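# Upright the fallen stool within the dashed rectangle

## Task

Set the stool, which lies tipped over, back upright on its legs so that it stands within the area outlined by the dashed rectangle.

## Robot and tools

Robot: two arms, left_arm and right_arm, each ending in a five-finger hand (right_arm has a right hand, left_arm its mirror-image left hand). Bases in the scene frame: left_arm at (-0.070, +0.382, +0.001) m, right_arm at (+0.067, -0.393, 0) m. A fixed post stands behind the arms. The stool may occasionally get a small outside nudge.

Scene frame: origin at table-top height, midway between the nominal bases; +x points out over the table, +y toward left_arm, +z up. Camera left/right does not match arm names. Positions, quaternions (wxyz), velocities and Hand targets in results use this frame.

Hand point: a point 0.15 m out from the wrist flange along the fingers and 0.05 m in front of the palm. Its +z runs along straight fingers, +y out of the palm, +x across the palm away from the thumb on the right hand (toward the thumb on the left hand). Straight fingers reach 0.06-0.07 m past the point. A bracket on the little-finger side can collide, and with fingers level the wrist can sit up to 0.11 m (palm down) or 0.23 m (palm up) below the point and strike the table first.

A row is 28 numbers, each in [-1, 1], always for both arms: left dx, dy, dz, rx, ry, rz, then left little, ring, middle, index, thumb_bend, thumb_turn, force_limit, speed; then the same fourteen for the right arm. Pose numbers are offsets, not poses: they count from that arm's Hand target as it stood when the action or move began, along scene axes, with the turn about the Hand target position. 1.0 equals 0.6 m or 180 degrees; rx, ry, rz form one rotation vector. Zero on all six leaves an arm where it is. Hand numbers are absolute targets: fingers +1 straight, -1 curled; thumb_bend +1 straight, -1 bent; thumb_turn +1 beside the palm, -1 opposite the fingers (needed to wrap objects 0.035-0.065 m thick). force_limit maps -1 to about 0 N and +1 to 10 N (15 N for the two thumb motors); speed rises from near zero at -1 to full at +0.48 and above (full travel 0.49 s). For a soft grip use speed -0.94 or below. To keep a hand unchanged, resend the eight numbers you last sent it; before any were sent, use its hand_measured six values plus hand_force_limit and hand_speed. To squeeze harder, raise force_limit and send a target more closed than hand_measured; to loosen, send one more open.

Tools:
- execute_actions(actions, cameras): actions is a list of actions; each action is up to 15 rows, one per 1/30 s step, and a short action repeats its last row until step 15 (0.5 s each). Every row in one action counts from that action's start, but each new action starts from the current Hand target, so repeating an offset moves further. Images appear only if actions is empty or cameras names them.
- move(target, speed, blend, stop_force, zero, blocking, cameras): drives straight paths toward one row or a list of up to 15 rows, all offsets measured from the same starting Hand targets. speed in m/s, 0.002-3.6 (default 0.25), turn rate up to twice that in rad/s; one value or one per target. blend in m rounds corners (0 stops at each). stop_force in N, 3-120, ends an arm's path when its wrist sensor feels that much push against the motion; use it slowly (around 0.005 m/s) and with no hand rotation. zero (default true) rezeroes the sensor before the move. blocking=false returns after 0.5 s while the move runs (not allowed with stop_force). Paths cap at 10 s and do not avoid obstacles. The added "move:" line reports done, off_target, moving, held or fault, plus limits such as paced (pose clipped) or held (steps withheld).
- wait(seconds 0-3600, cameras): lets time pass with no new commands.
- stop(cameras): brakes a running move.
- zoom_image(camera, region [x0, y0, x1, y1] pixels, at most 504x504): closer look at the newest image of one camera.
- show_instructions(): shows the reference pages.
- zero_wrist_force(arm: left_arm or right_arm): rezeroes that wrist sensor.
- finished_scene(scene 1): ends the scene for good; the stool must then stay upright in the rectangle unaided.

Cameras: cam_head_left, cam_head_right, cam_high, cam_low (896x504), cam_left_wrist, cam_right_wrist (672x504).

Results: end_effector_position (m), quat, velocities (omitted when joints are still), Hand target (last commanded pose after clipping; the point often rests a little short of it, so send the remaining gap as an offset), joint positions and torques, wrist force/torque in the hand's own axes (push from a surface reads as force into the arm), hand_measured, hand_stopped_by (moving, target, force, stalled, fault), hand_load_n (positive means the finger is pushed open; near 0 after a lost grip), hand_force_limit, hand_speed. Orientation commands are clipped to 32 degrees from the measured one each step.

Avoid: anything leaving the table (task fails), drops even of millimetres, releasing moving parts, hitting hard or pressing past firm contact (arms are stiff; about 150 N or joint torque limits cause a 10 s fault stop; wrist limits ~26 N m), contact between the two arms, steering a wrist near its own base axis (go around the base instead), long stretched or stalled pushes that heat motors (warning at 70 °C, stop at 85 °C), and heavy loads or twists on fingers.

Each tool is called after ">>>" as name(argument=value, ...), one argument or row to a line, values as JSON.

Reference images:

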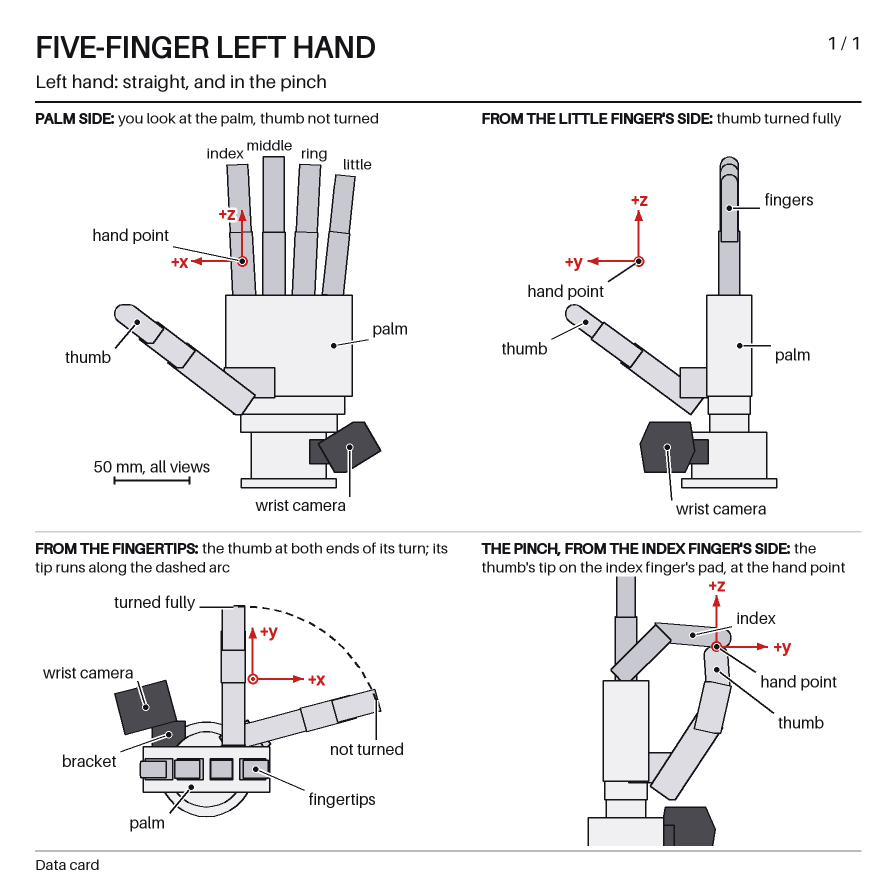

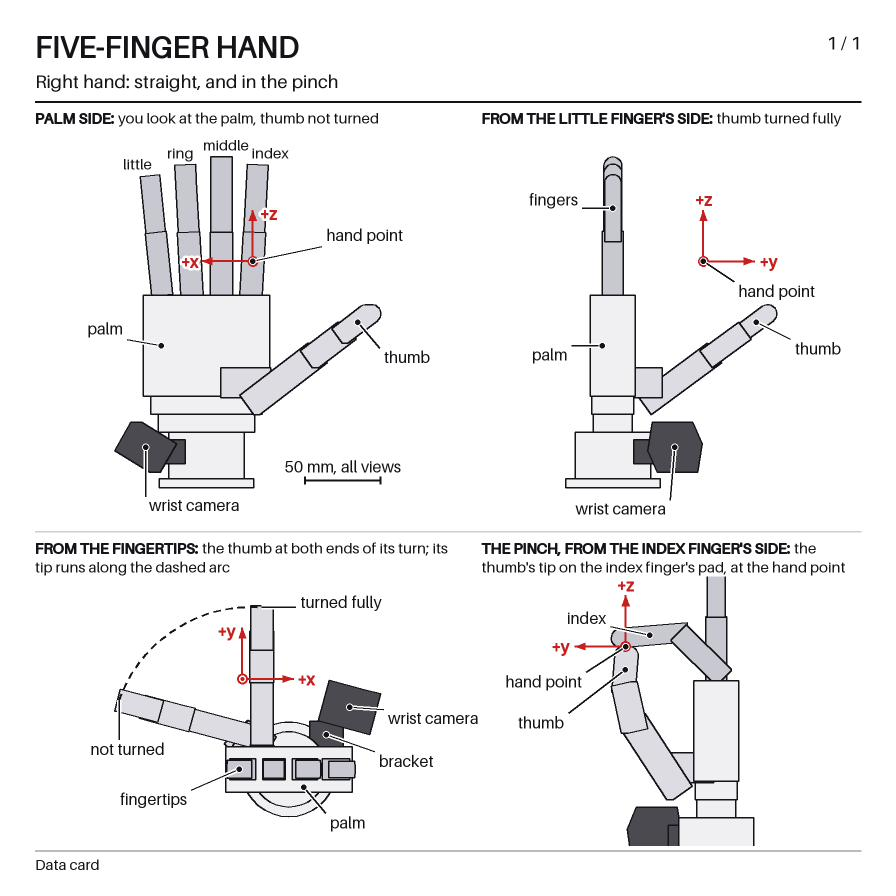

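## Session

>>> execute_actions(
  actions=[],
)

Scene clock: 0.00 s.
left_arm: end_effector_position=(+0.0202, +0.0864, +0.2065) hand_measured=(+1.000, +1.000, +1.000, +1.000, +1.000, +1.000) hand_load_n=(+0.0, +0.0, +0.0, +0.0, +0.0, +0.0) hand_stopped_by=(target, target, target, target, target, target) hand_force_limit=0.00 hand_speed=-0.80 end_effector_quat_wxyz=(-0.208, +0.798, -0.105, -0.556) | right_arm: end_effector_position=(+0.2434, -0.1449, +0.3360) hand_measured=(+1.000, +1.000, +1.000, +1.000, +1.000, +1.000) hand_load_n=(+0.0, +0.0, +0.0, +0.0, +0.0, +0.0) hand_stopped_by=(target, target, target, target, target, target) hand_force_limit=0.00 hand_speed=-0.80 end_effector_quat_wxyz=(+0.021, -0.335, +0.942, +0.020)
Joint positions: left_arm=[2.585 -2.136 -1.859 1.153 -1.499 1.321] | right_arm=[0.18 -1.761 1.745 1.552 1.524 -2.072]
Joint velocities: within noise
Joint torques (N m): no reading
Wrist force (N): no reading
Wrist torque (N m): no reading
Wrist force, peak (N): no reading
Hand target: left_arm +0.0202, +0.0864, +0.2065; -0.208, +0.798, -0.105, -0.556 | right_arm +0.2434, -0.1449, +0.3360; +0.021, -0.335, +0.942, +0.020

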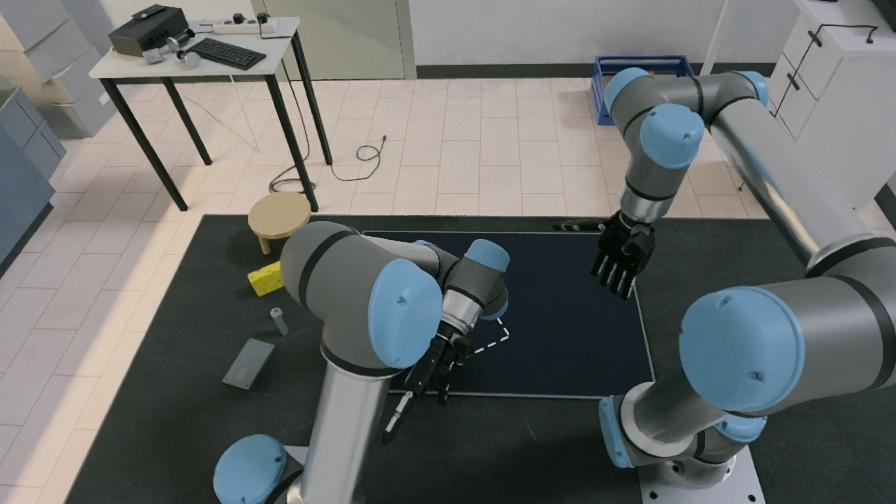

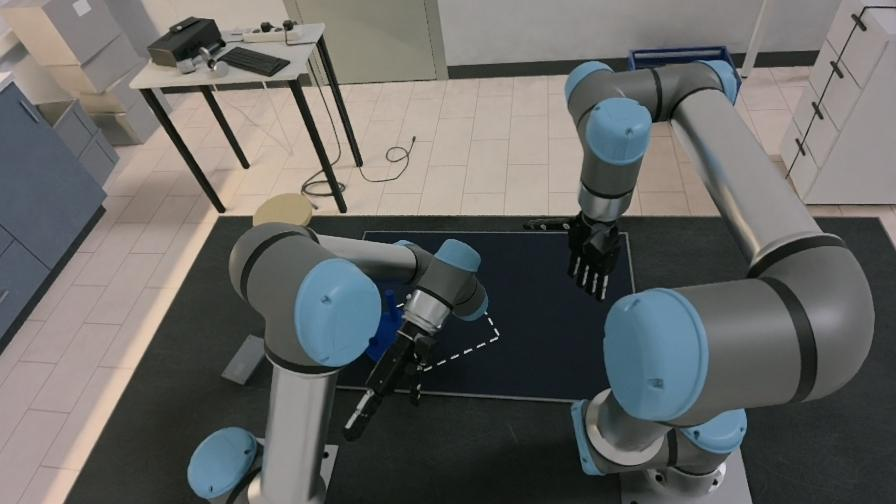

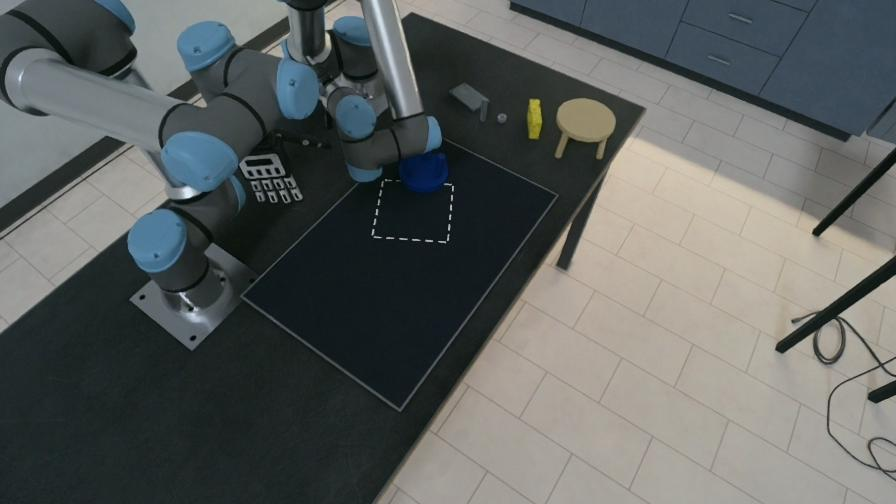

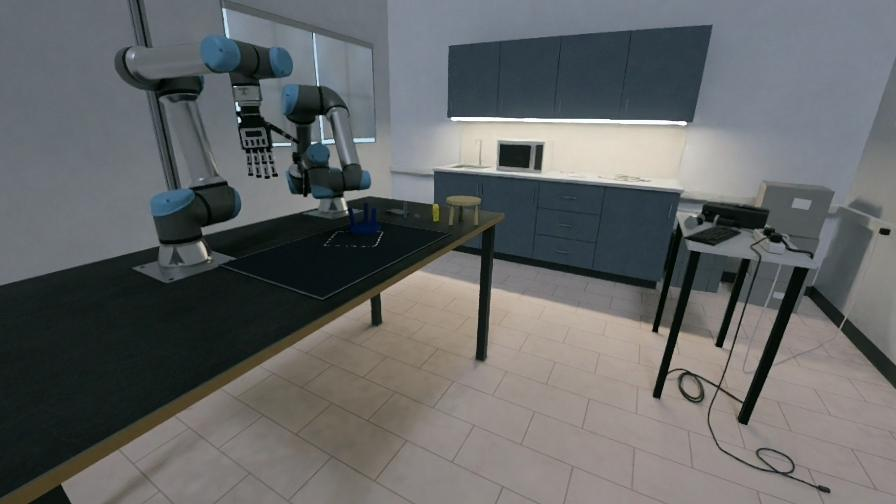

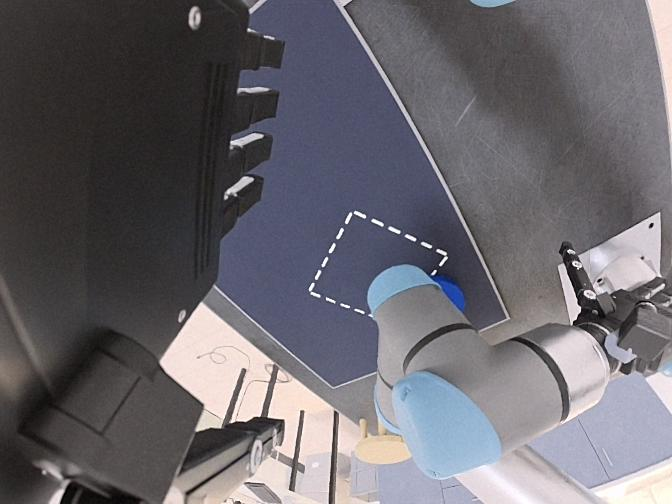

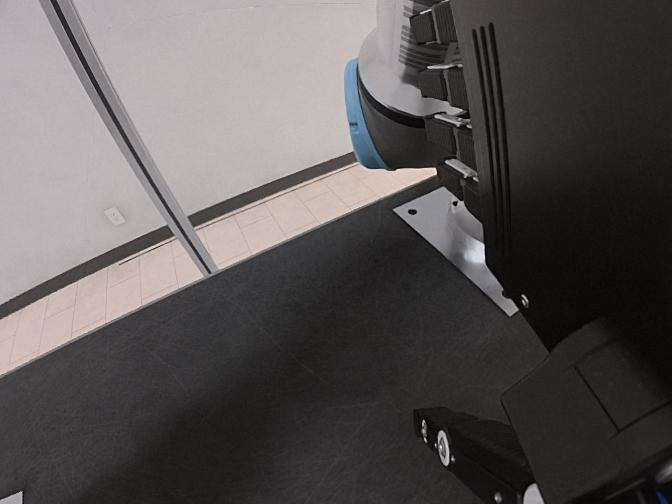

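>>> zoom_image(
  camera="cam_high",
  region=[320, 60, 640, 260],
)

>>> zoom_image(
  camera="cam_low",
  region=[280, 160, 520, 280],
)

>>> zoom_image(
  camera="cam_head_left",
  region=[200, 170, 560, 450],
)

>>> zoom_image(
  camera="cam_head_right",
  region=[200, 170, 560, 450],
)

Scaled by 1.575 from the camera's image (finer frame: 1280x720).

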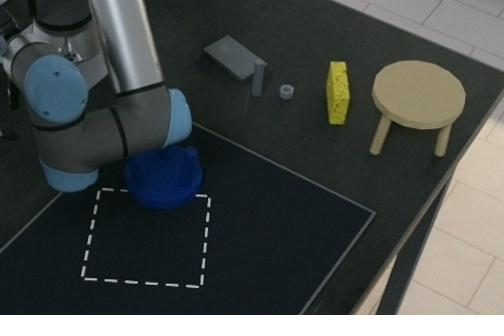

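Scaled by 2.100 from the camera's image (finer frame: 1280x720).

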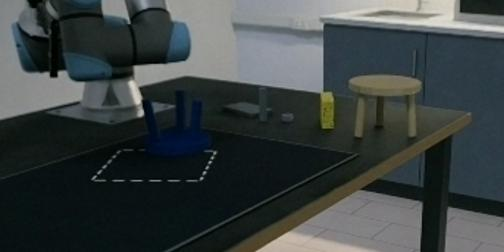

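Scaled by 1.400 from the camera's image (finer frame: 1280x720).

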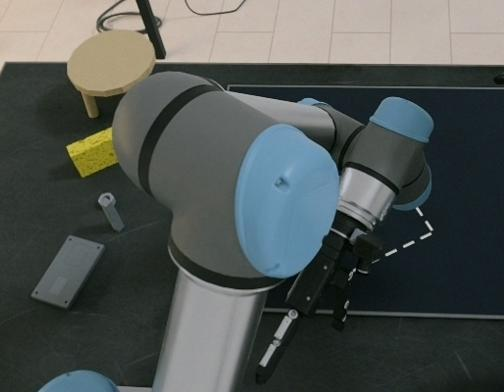

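Scaled by 1.400 from the camera's image (finer frame: 1280x720).

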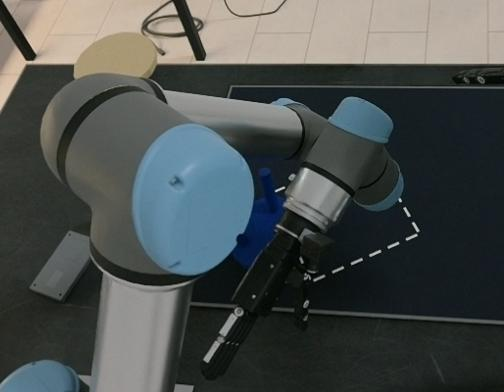

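>>> move(
  target=[0,0,0.5,0,0,0,1,1,1,1,1,1,0,-0.8,0,0,0,0,0,0,1,1,1,1,1,1,0,-0.8],
  cameras=["all"],
)

Scene clock: 30.43 s.
left_arm: end_effector_position=(+0.0192, +0.0871, +0.4616) hand_measured=(+1.000, +1.000, +1.000, +1.000, +1.000, +1.000) hand_load_n=(+0.0, +0.0, +0.0, +0.0, +0.0, +0.0) hand_stopped_by=(target, target, target, target, target, target) hand_force_limit=0.00 hand_speed=-0.80 end_effector_quat_wxyz=(-0.208, +0.798, -0.105, -0.556) | right_arm: end_effector_position=(+0.2434, -0.1449, +0.3360) hand_measured=(+1.000, +1.000, +1.000, +1.000, +1.000, +1.000) hand_load_n=(+0.0, +0.0, +0.0, +0.0, +0.0, +0.0) hand_stopped_by=(target, target, target, target, target, target) hand_force_limit=0.00 hand_speed=-0.80 end_effector_quat_wxyz=(+0.021, -0.335, +0.942, +0.020)
Joint positions: left_arm=[2.585 -1.817 -1.566 0.541 -1.499 1.321] | right_arm=[0.18 -1.761 1.745 1.552 1.524 -2.072]
Joint torques (N m): left_arm=[4.64 34.72 23 -4.68 -0.18 1.52] | right_arm=[0.95 -11.39 -19.98 2.34 -0.16 0.05]
Wrist force (N): left_arm=[-0.9 0.2 0.1] | right_arm=[0.1 0.5 -0.1]
Wrist torque (N m): left_arm=[-0.02 0.13 -0.09] | right_arm=[0.08 -0.01 0.03]
Wrist force, peak (N): left_arm=[-5.6 -1.1 -1.0] | right_arm=[-0.5 0.4 0.2]
Hand target: left_arm +0.0192, +0.0871, +0.4616; -0.208, +0.798, -0.105, -0.556 (not the last commanded pose) | right_arm +0.2434, -0.1449, +0.3360; +0.021, -0.335, +0.942, +0.020
Off the commanded pose: left_arm 0.045 m, 0 deg | right_arm 0.000 m, 0 deg.
move: held (left_arm; a check stopped the path); limits=held
pose unreachable (left arm): on one or more control steps of this call, first in action 0 (counted from 0), this arm could not follow its commanded pose, so it was not sent that pose on those steps. It may still have moved: this result reports where it is.
cause: moving toward the commanded pose would bring two parts of the arm too close to each other (joints 3 (elbow) to 6 (wrist 3) lie between them).

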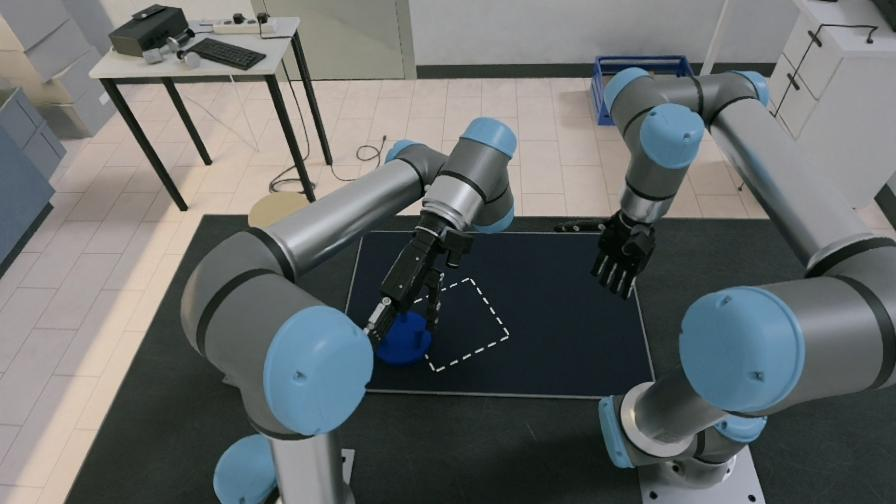

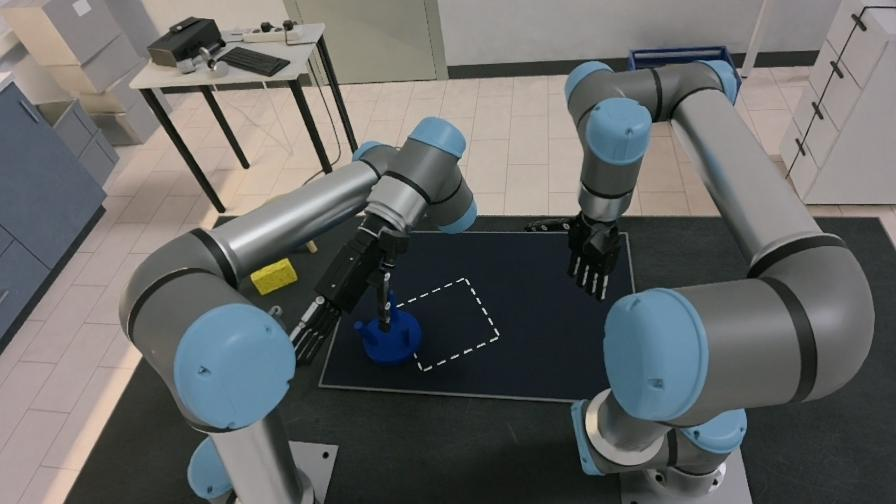

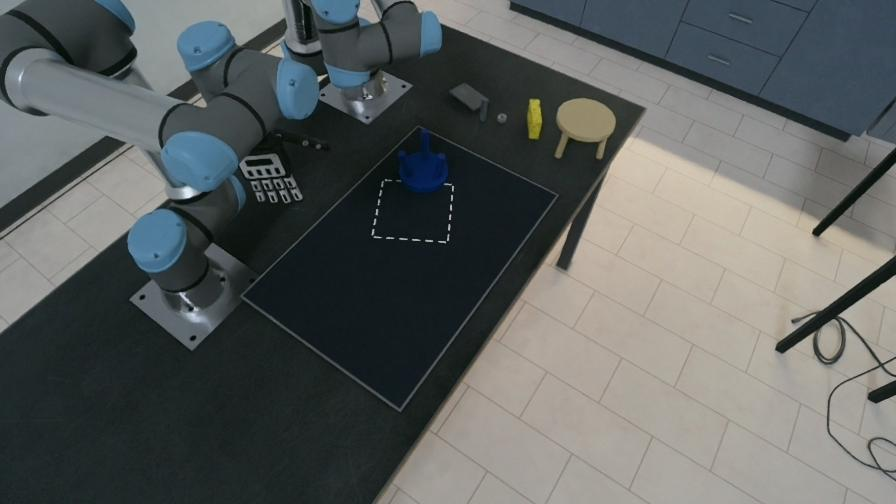

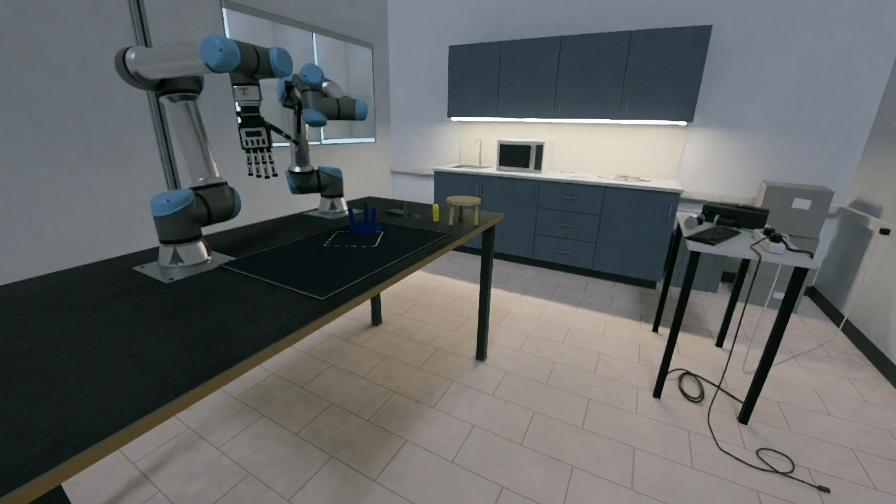

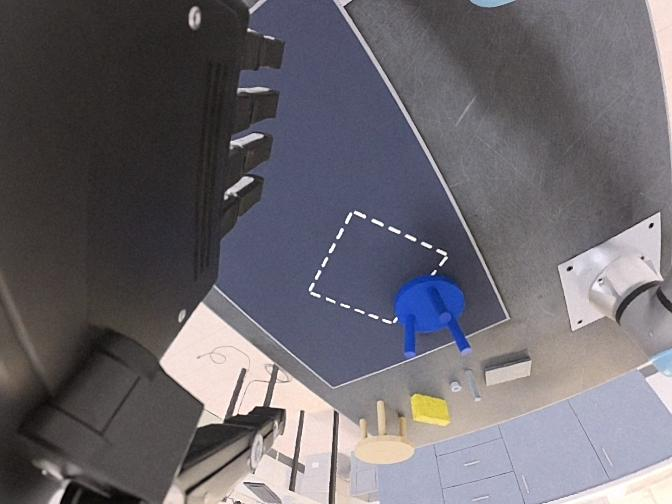

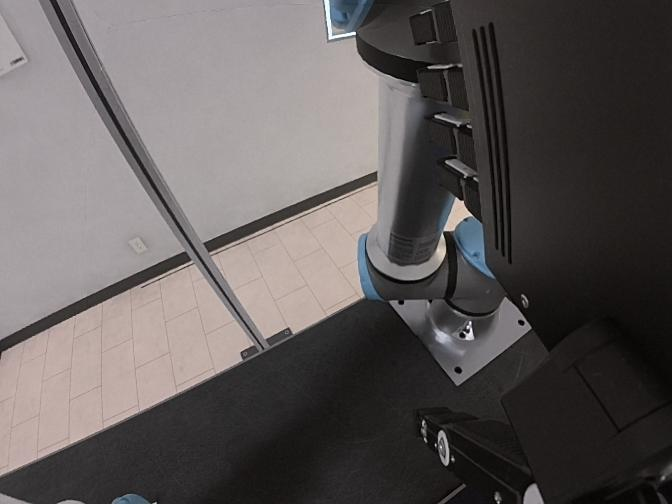

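>>> zoom_image(
  camera="cam_left_wrist",
  region=[290, 180, 540, 400],
)

>>> zoom_image(
  camera="cam_high",
  region=[340, 100, 500, 260],
)

>>> zoom_image(
  camera="cam_low",
  region=[310, 180, 410, 260],
)

Scaled by 2.016 from the camera's image (finer frame: 960x720).

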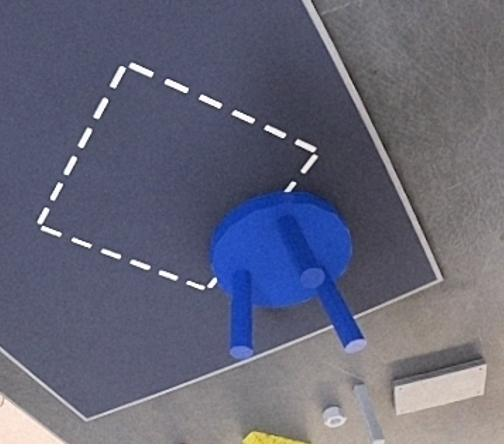

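Scaled by 3.150 from the camera's image (finer frame: 1280x720).

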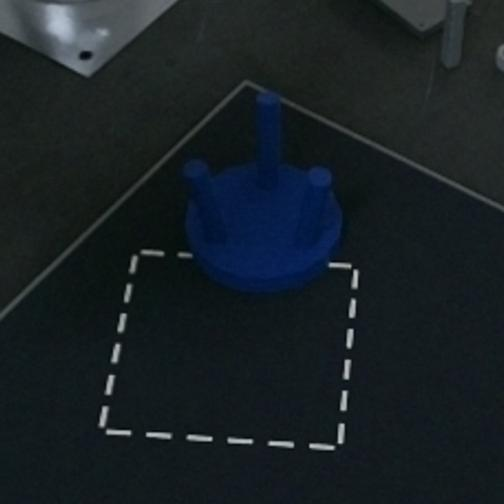

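Scaled by 5.040 from the camera's image (finer frame: 1280x720).

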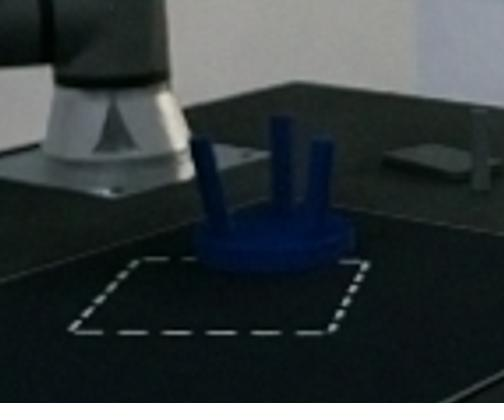

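>>> move(
  target=[
    [0.2552,0.1743,0,0,0,0.1944,1,1,1,1,1,1,0,-0.8,0,0,0,0,0,0,1,1,1,1,1,1,0,-0.8],
    [0.364,0.463,0,0,0,0.3889,1,1,1,1,1,1,0,-0.8,0,0,0,0,0,0,1,1,1,1,1,1,0,-0.8],
  ],
  blend=0.05,
  cameras=["all"],
)

Scene clock: 81.23 s.
left_arm: end_effector_position=(+0.0335, +0.0971, +0.4616) hand_measured=(+1.000, +1.000, +1.000, +1.000, +1.000, +1.000) hand_load_n=(+0.0, +0.0, +0.0, +0.0, +0.0, +0.0) hand_stopped_by=(target, target, target, target, target, target) hand_force_limit=0.00 hand_speed=-0.80 end_effector_quat_wxyz=(-0.192, +0.801, -0.081, -0.562) | right_arm: end_effector_position=(+0.2434, -0.1449, +0.3360) hand_measured=(+1.000, +1.000, +1.000, +1.000, +1.000, +1.000) hand_load_n=(+0.0, +0.0, +0.0, +0.0, +0.0, +0.0) hand_stopped_by=(target, target, target, target, target, target) hand_force_limit=0.00 hand_speed=-0.80 end_effector_quat_wxyz=(+0.021, -0.335, +0.942, +0.020)
Joint positions: left_arm=[2.649 -1.804 -1.581 0.545 -1.504 1.323] | right_arm=[0.18 -1.761 1.745 1.552 1.524 -2.072]
Joint torques (N m): left_arm=[9.06 28.21 10.26 -4.76 1.68 -2.41] | right_arm=[0.66 -11.08 -20.14 2.43 -0.2 0.1]
Wrist force (N): left_arm=[-0.9 0.2 0.3] | right_arm=[-0.2 0.4 -0.2]
Wrist torque (N m): left_arm=[-0.05 0.15 -0.09] | right_arm=[0.08 0.04 0.01]
Wrist force, peak (N): left_arm=[0.5 -4.3 -1.1] | right_arm=[-0.3 0.7 0.0]
Hand target: left_arm +0.0335, +0.0971, +0.4616; -0.192, +0.801, -0.081, -0.562 (not the last commanded pose) | right_arm +0.2434, -0.1449, +0.3360; +0.021, -0.335, +0.942, +0.020
Off the commanded pose: left_arm 0.337 m, 67 deg | right_arm 0.000 m, 0 deg.
move: held (left_arm; a check stopped the path); path passed 0 of 2 targets; limits=held
pose unreachable (left arm): on one or more control steps of this call, first in action 0 (counted from 0), this arm could not follow its commanded pose, so it was not sent that pose on those steps. It may still have moved: this result reports where it is.
cause: moving toward the commanded pose would bring two parts of the arm too close to each other (joints 3 (elbow) to 6 (wrist 3) lie between them).

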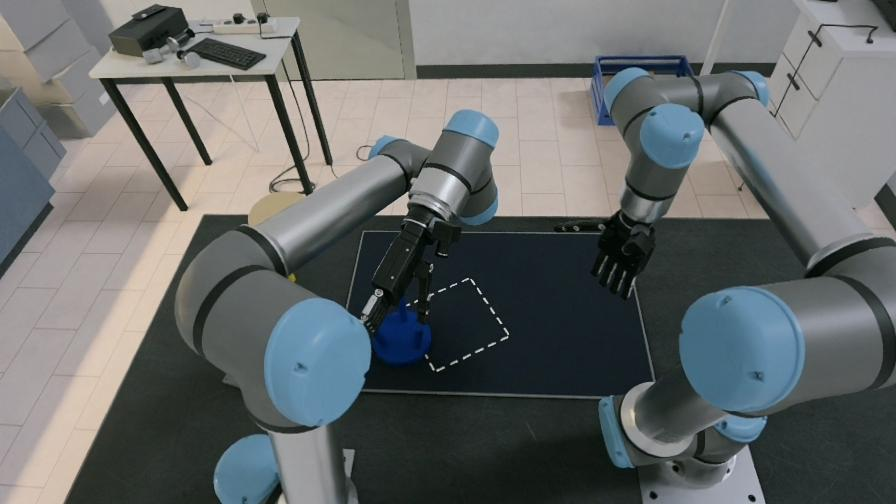

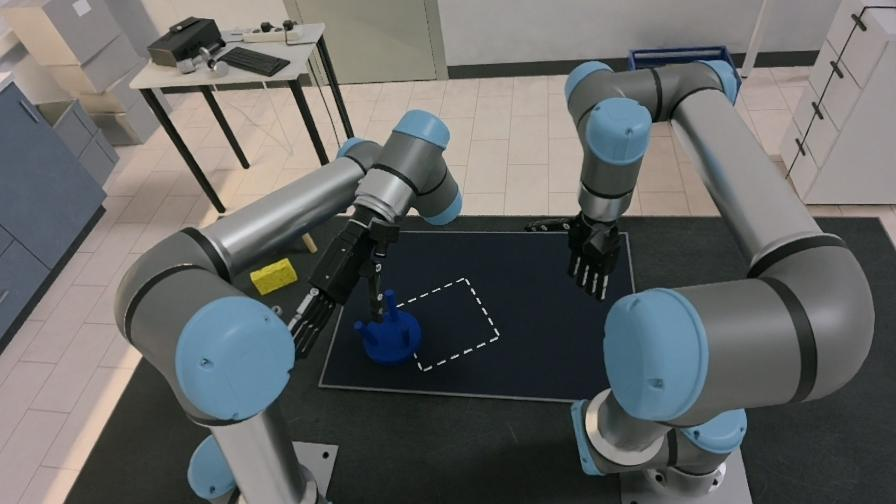

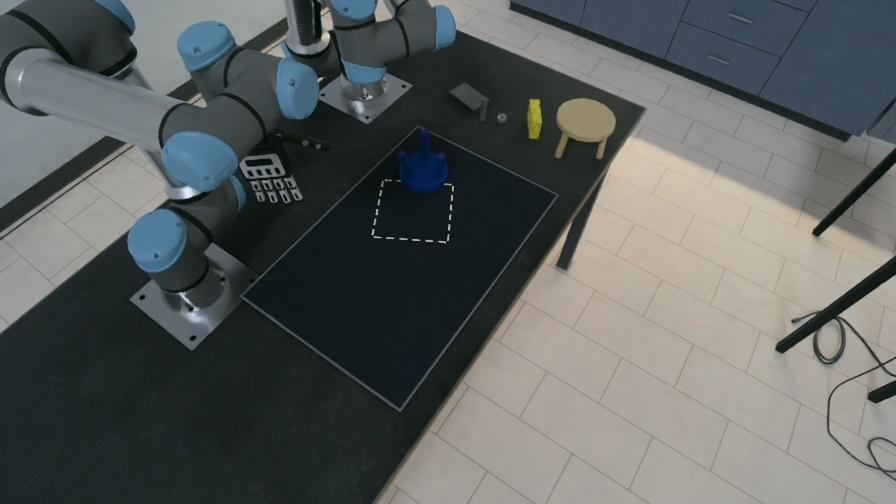

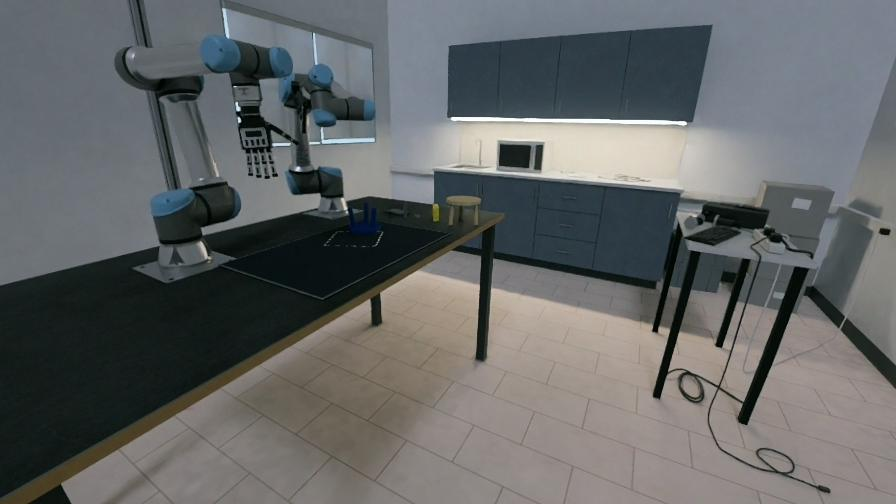

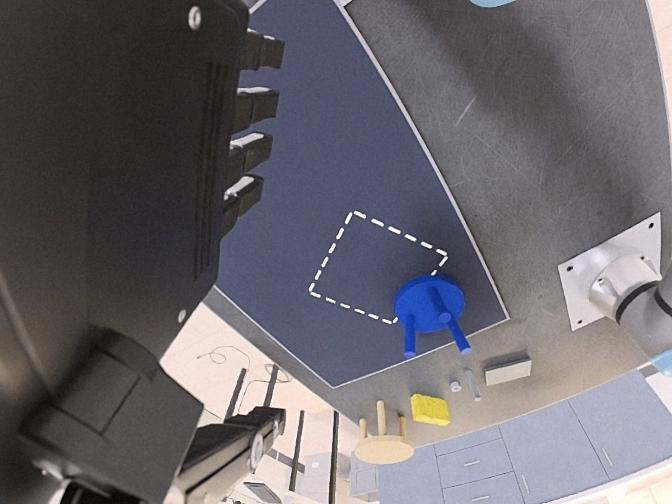

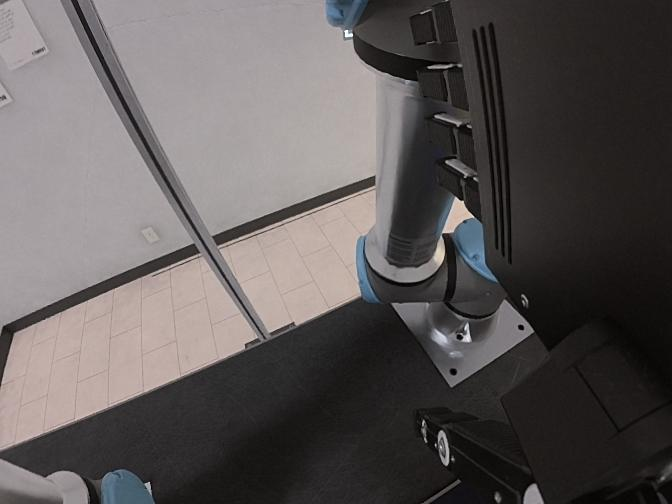

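>>> move(
  target=[
    [0,0,-0.1333,0,0,0,1,1,1,1,1,1,0,-0.8,0,0,0,0,0,0,1,1,1,1,1,1,0,-0.8],
    [0.117,0.0608,-0.1333,0,0,0.0833,1,1,1,1,1,1,0,-0.8,0,0,0,0,0,0,1,1,1,1,1,1,0,-0.8],
    [0.2143,0.1498,-0.1333,0,0,0.1667,1,1,1,1,1,1,0,-0.8,0,0,0,0,0,0,1,1,1,1,1,1,0,-0.8],
    [0.2853,0.261,-0.1333,0,0,0.25,1,1,1,1,1,1,0,-0.8,0,0,0,0,0,0,1,1,1,1,1,1,0,-0.8],
    [0.325,0.3868,-0.1333,0,0,0.3333,1,1,1,1,1,1,0,-0.8,0,0,0,0,0,0,1,1,1,1,1,1,0,-0.8],
  ],
  blend=0.02,
  cameras=["cam_head_left","cam_head_right","cam_high"],
)

Scene clock: 91.90 s.
left_arm: end_effector_position=(+0.2286, +0.3291, +0.3816) hand_measured=(+1.000, +1.000, +1.000, +1.000, +1.000, +1.000) hand_load_n=(+0.0, +0.0, +0.0, +0.0, +0.0, +0.0) hand_stopped_by=(target, target, target, target, target, target) hand_force_limit=0.00 hand_speed=-0.80 end_effector_quat_wxyz=(+0.115, +0.734, +0.330, -0.582) | right_arm: end_effector_position=(+0.2434, -0.1449, +0.3360) hand_measured=(+1.000, +1.000, +1.000, +1.000, +1.000, +1.000) hand_load_n=(+0.0, +0.0, +0.0, +0.0, +0.0, +0.0) hand_stopped_by=(target, target, target, target, target, target) hand_force_limit=0.00 hand_speed=-0.80 end_effector_quat_wxyz=(+0.021, -0.335, +0.942, +0.020)
Joint positions: left_arm=[3.696 -1.867 -1.716 0.742 -1.504 1.323] | right_arm=[0.18 -1.761 1.745 1.552 1.524 -2.072]
Joint torques (N m): left_arm=[6.48 36.4 8.46 -3.45 -1.53 -1.89] | right_arm=[0.98 -11.3 -20.55 2.47 -0.07 0.07]
Wrist force (N): left_arm=[-0.6 -0.1 -0.3] | right_arm=[0.2 0.5 0.3]
Wrist torque (N m): left_arm=[-0.07 0.08 0.04] | right_arm=[0.06 -0.04 0.03]
Wrist force, peak (N): left_arm=[-2.7 -0.4 -0.4] | right_arm=[-0.2 0.9 0.1]
Hand target: left_arm +0.2285, +0.3292, +0.3816; +0.115, +0.734, +0.330, -0.582 | right_arm +0.2434, -0.1449, +0.3360; +0.021, -0.335, +0.942, +0.020
Off the commanded pose: left_arm 0.000 m, 0 deg | right_arm 0.000 m, 0 deg.
move: done

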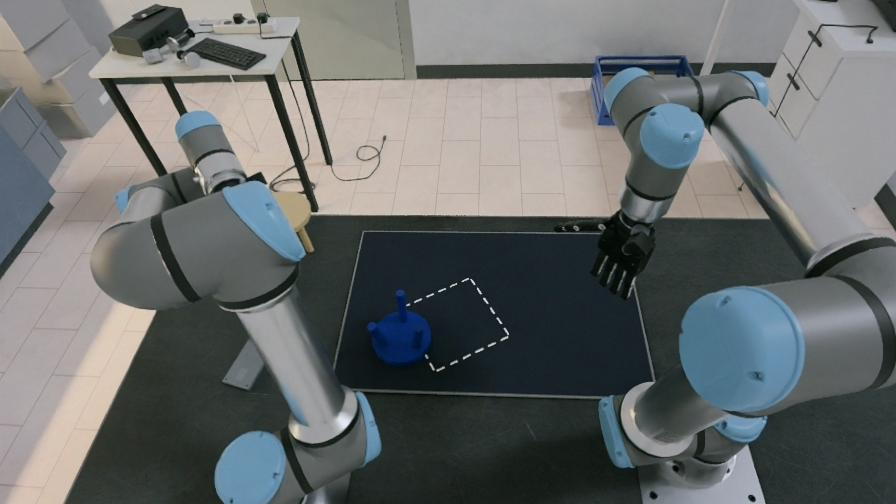

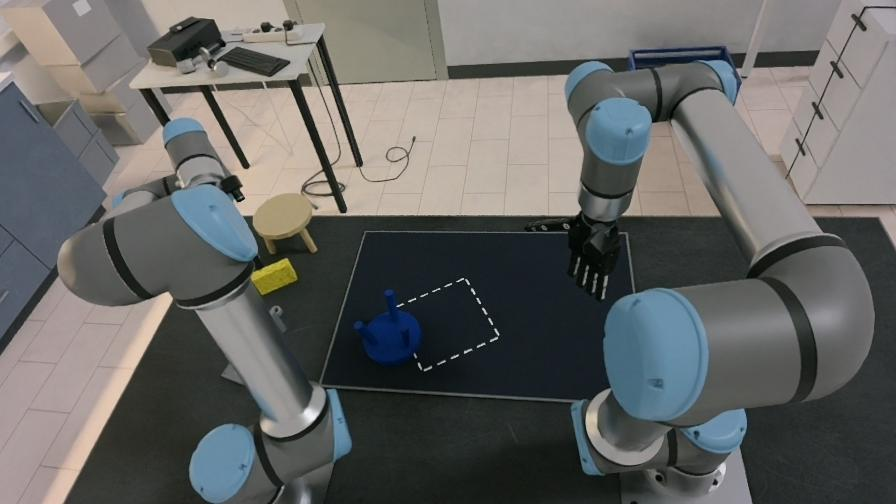

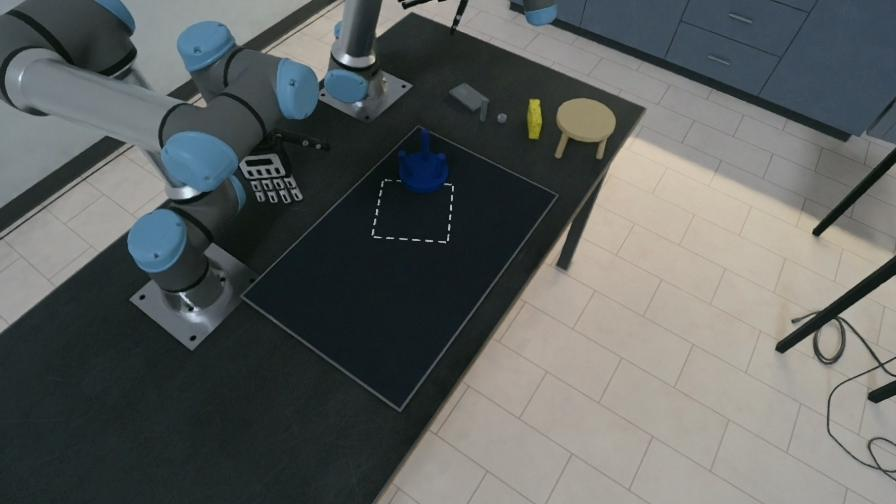

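>>> zoom_image(
  camera="cam_high",
  region=[110, 220, 290, 360],
)

>>> zoom_image(
  camera="cam_high",
  region=[300, 40, 460, 220],
)

>>> zoom_image(
  camera="cam_head_left",
  region=[320, 210, 680, 410],
)

>>> zoom_image(
  camera="cam_head_right",
  region=[320, 260, 520, 400],
)

Scaled by 2.800 from the camera's image (finer frame: 1280x720).

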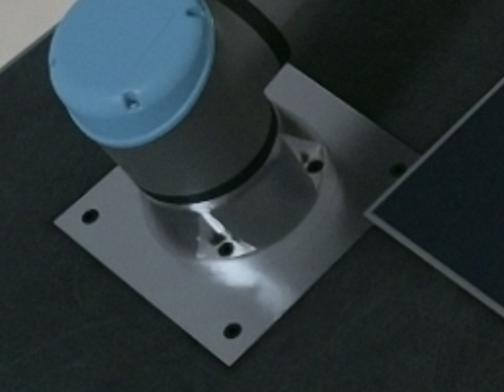

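Scaled by 2.800 from the camera's image (finer frame: 1280x720).

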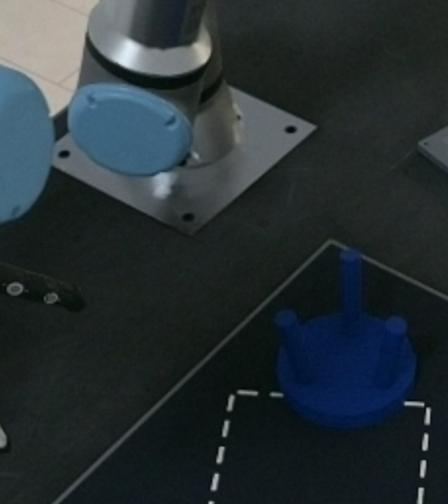

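Scaled by 1.400 from the camera's image (finer frame: 1280x720).

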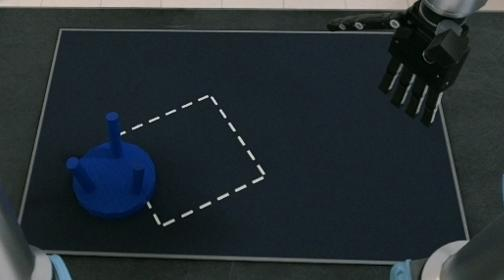

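Scaled by 2.520 from the camera's image (finer frame: 1280x720).

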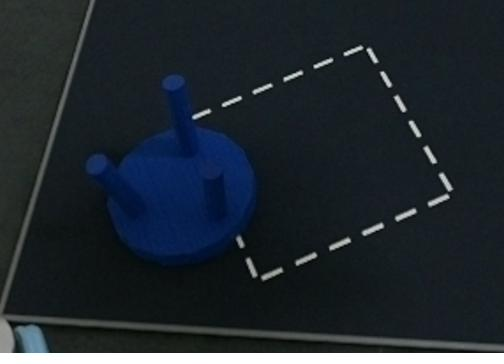

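>>> move(
  target=[
    [0,0,0,0,0,0,1,1,1,1,1,1,0,-0.8,-0.072,0.075,0.04,0,0,-0.867,1,1,1,1,1,-1,0,0],
    [0,0,0,0,0,0,1,1,1,1,1,1,0,-0.8,-0.0415,0.3158,-0.1933,0.411,0.521,-0.614,1,1,1,1,1,-1,0,0],
  ],
  blend=0.03,
  speed=0.45,
  cameras=["all"],
)

Scene clock: 228.27 s.
left_arm: end_effector_position=(+0.2285, +0.3292, +0.3816) hand_measured=(+1.000, +1.000, +1.000, +1.000, +1.000, +1.000) hand_load_n=(+0.0, +0.0, +0.0, +0.0, +0.0, +0.0) hand_stopped_by=(target, target, target, target, target, target) hand_force_limit=0.00 hand_speed=-0.80 end_effector_quat_wxyz=(+0.115, +0.734, +0.330, -0.582) | right_arm: end_effector_position=(+0.2185, +0.0446, +0.2201) hand_measured=(+1.000, +1.000, +1.000, +1.000, +1.000, -1.000) hand_load_n=(+0.0, +0.0, +0.0, +0.0, +0.0, +0.5) hand_stopped_by=(target, target, target, target, target, target) hand_force_limit=0.00 hand_speed=0.00 end_effector_quat_wxyz=(-0.369, +0.603, +0.370, +0.603) end_effector_velocity=(+0.000, +0.001, +0.001) end_effector_angular_velocity=(+0.005, -0.002, +0.000)
Joint positions: left_arm=[3.696 -1.867 -1.717 0.742 -1.504 1.323] | right_arm=[1.053 -1.862 2.455 -0.593 1.527 1.57]
Joint velocities: left_arm=[within noise] | right_arm=[0 0.001 0 -0.006 0 0.001]
Joint torques (N m): left_arm=[8.74 36.67 8.64 0.67 -2.23 0.51] | right_arm=[-7.16 -15.54 -15.33 -3.1 -2.93 0.01]
Wrist force (N): left_arm=[-0.3 -0.1 0.2] | right_arm=[2.7 0.0 1.9]
Wrist torque (N m): left_arm=[-0.10 0.05 0.05] | right_arm=[-0.44 -0.38 0.45]
Wrist force, peak (N): left_arm=[-0.8 0.1 0.1] | right_arm=[2.7 0.0 1.9]
Hand target: left_arm +0.2285, +0.3292, +0.3816; +0.115, +0.734, +0.330, -0.582 | right_arm +0.2185, +0.0446, +0.2200; -0.369, +0.603, +0.369, +0.603
Off the commanded pose: left_arm 0.000 m, 0 deg | right_arm 0.000 m, 0 deg.
move: done

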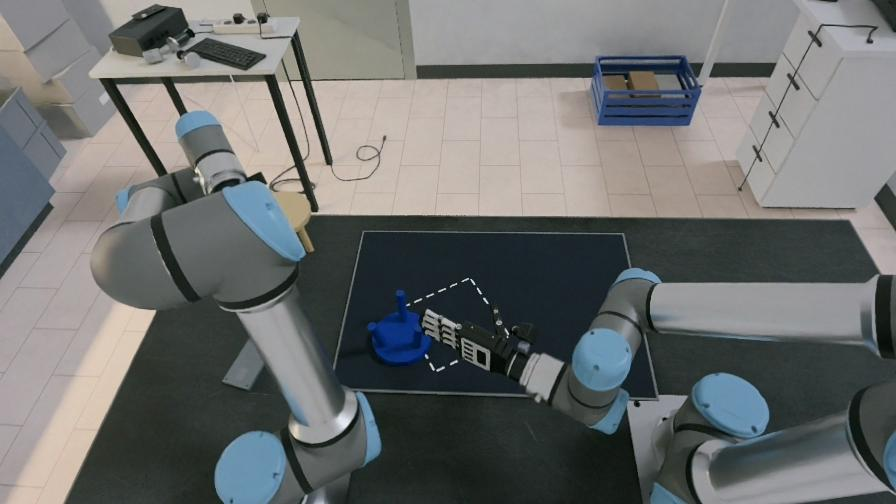

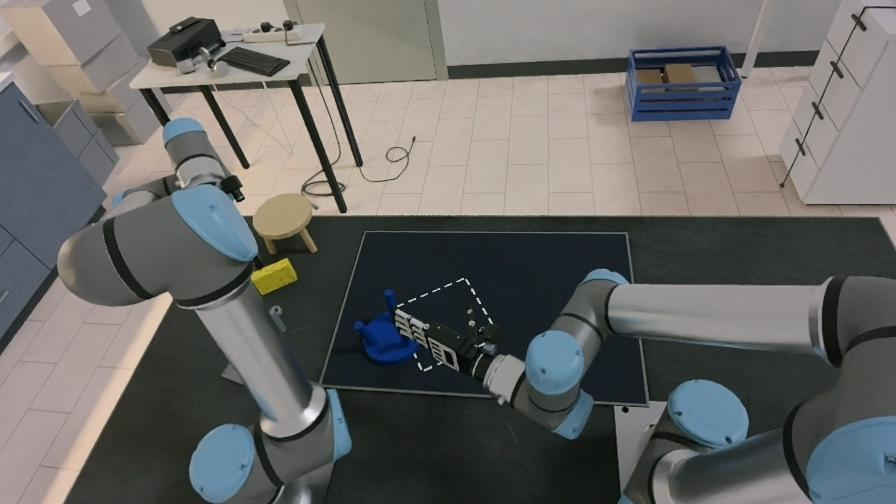

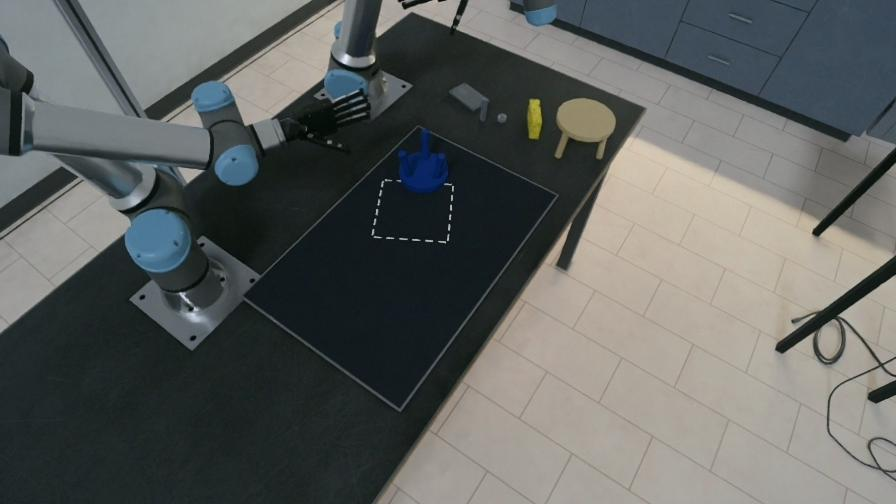

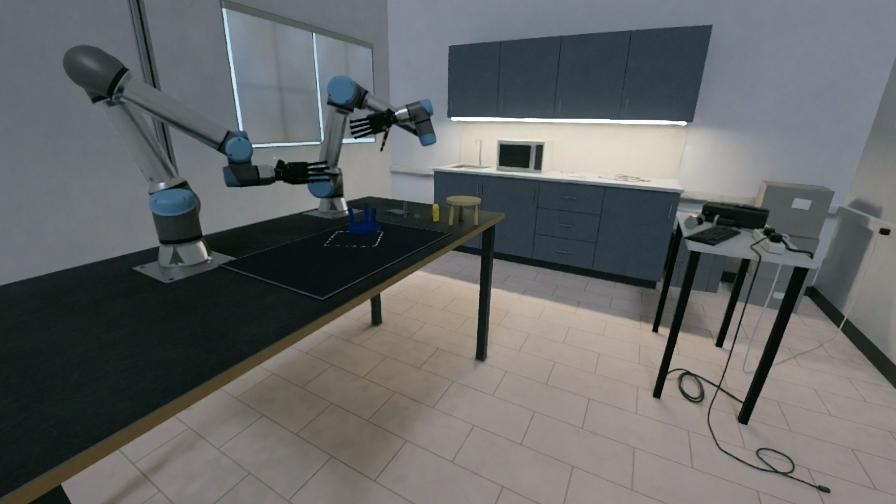

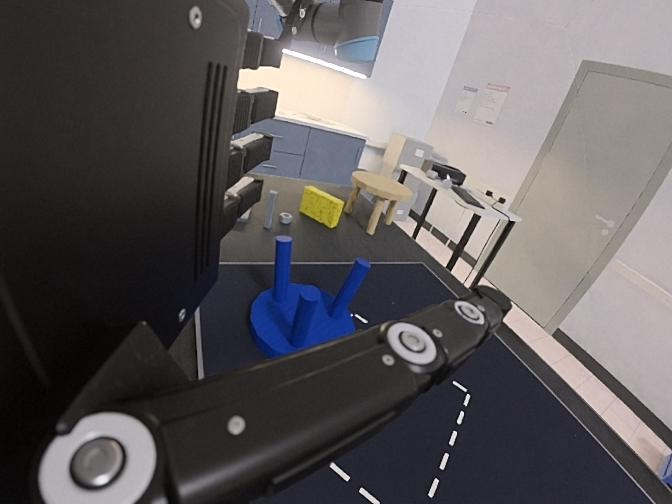

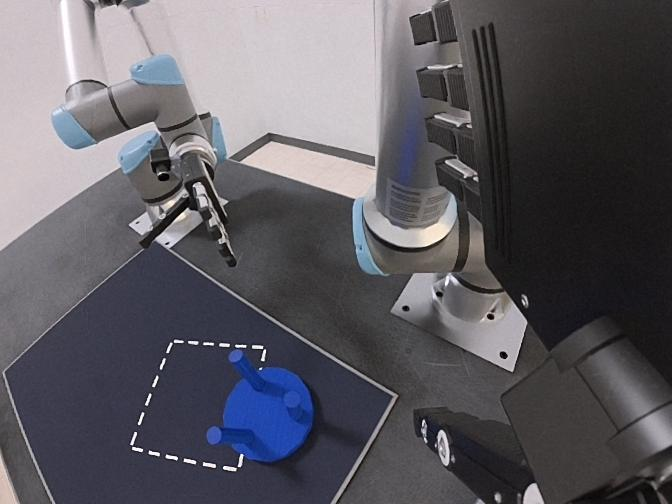

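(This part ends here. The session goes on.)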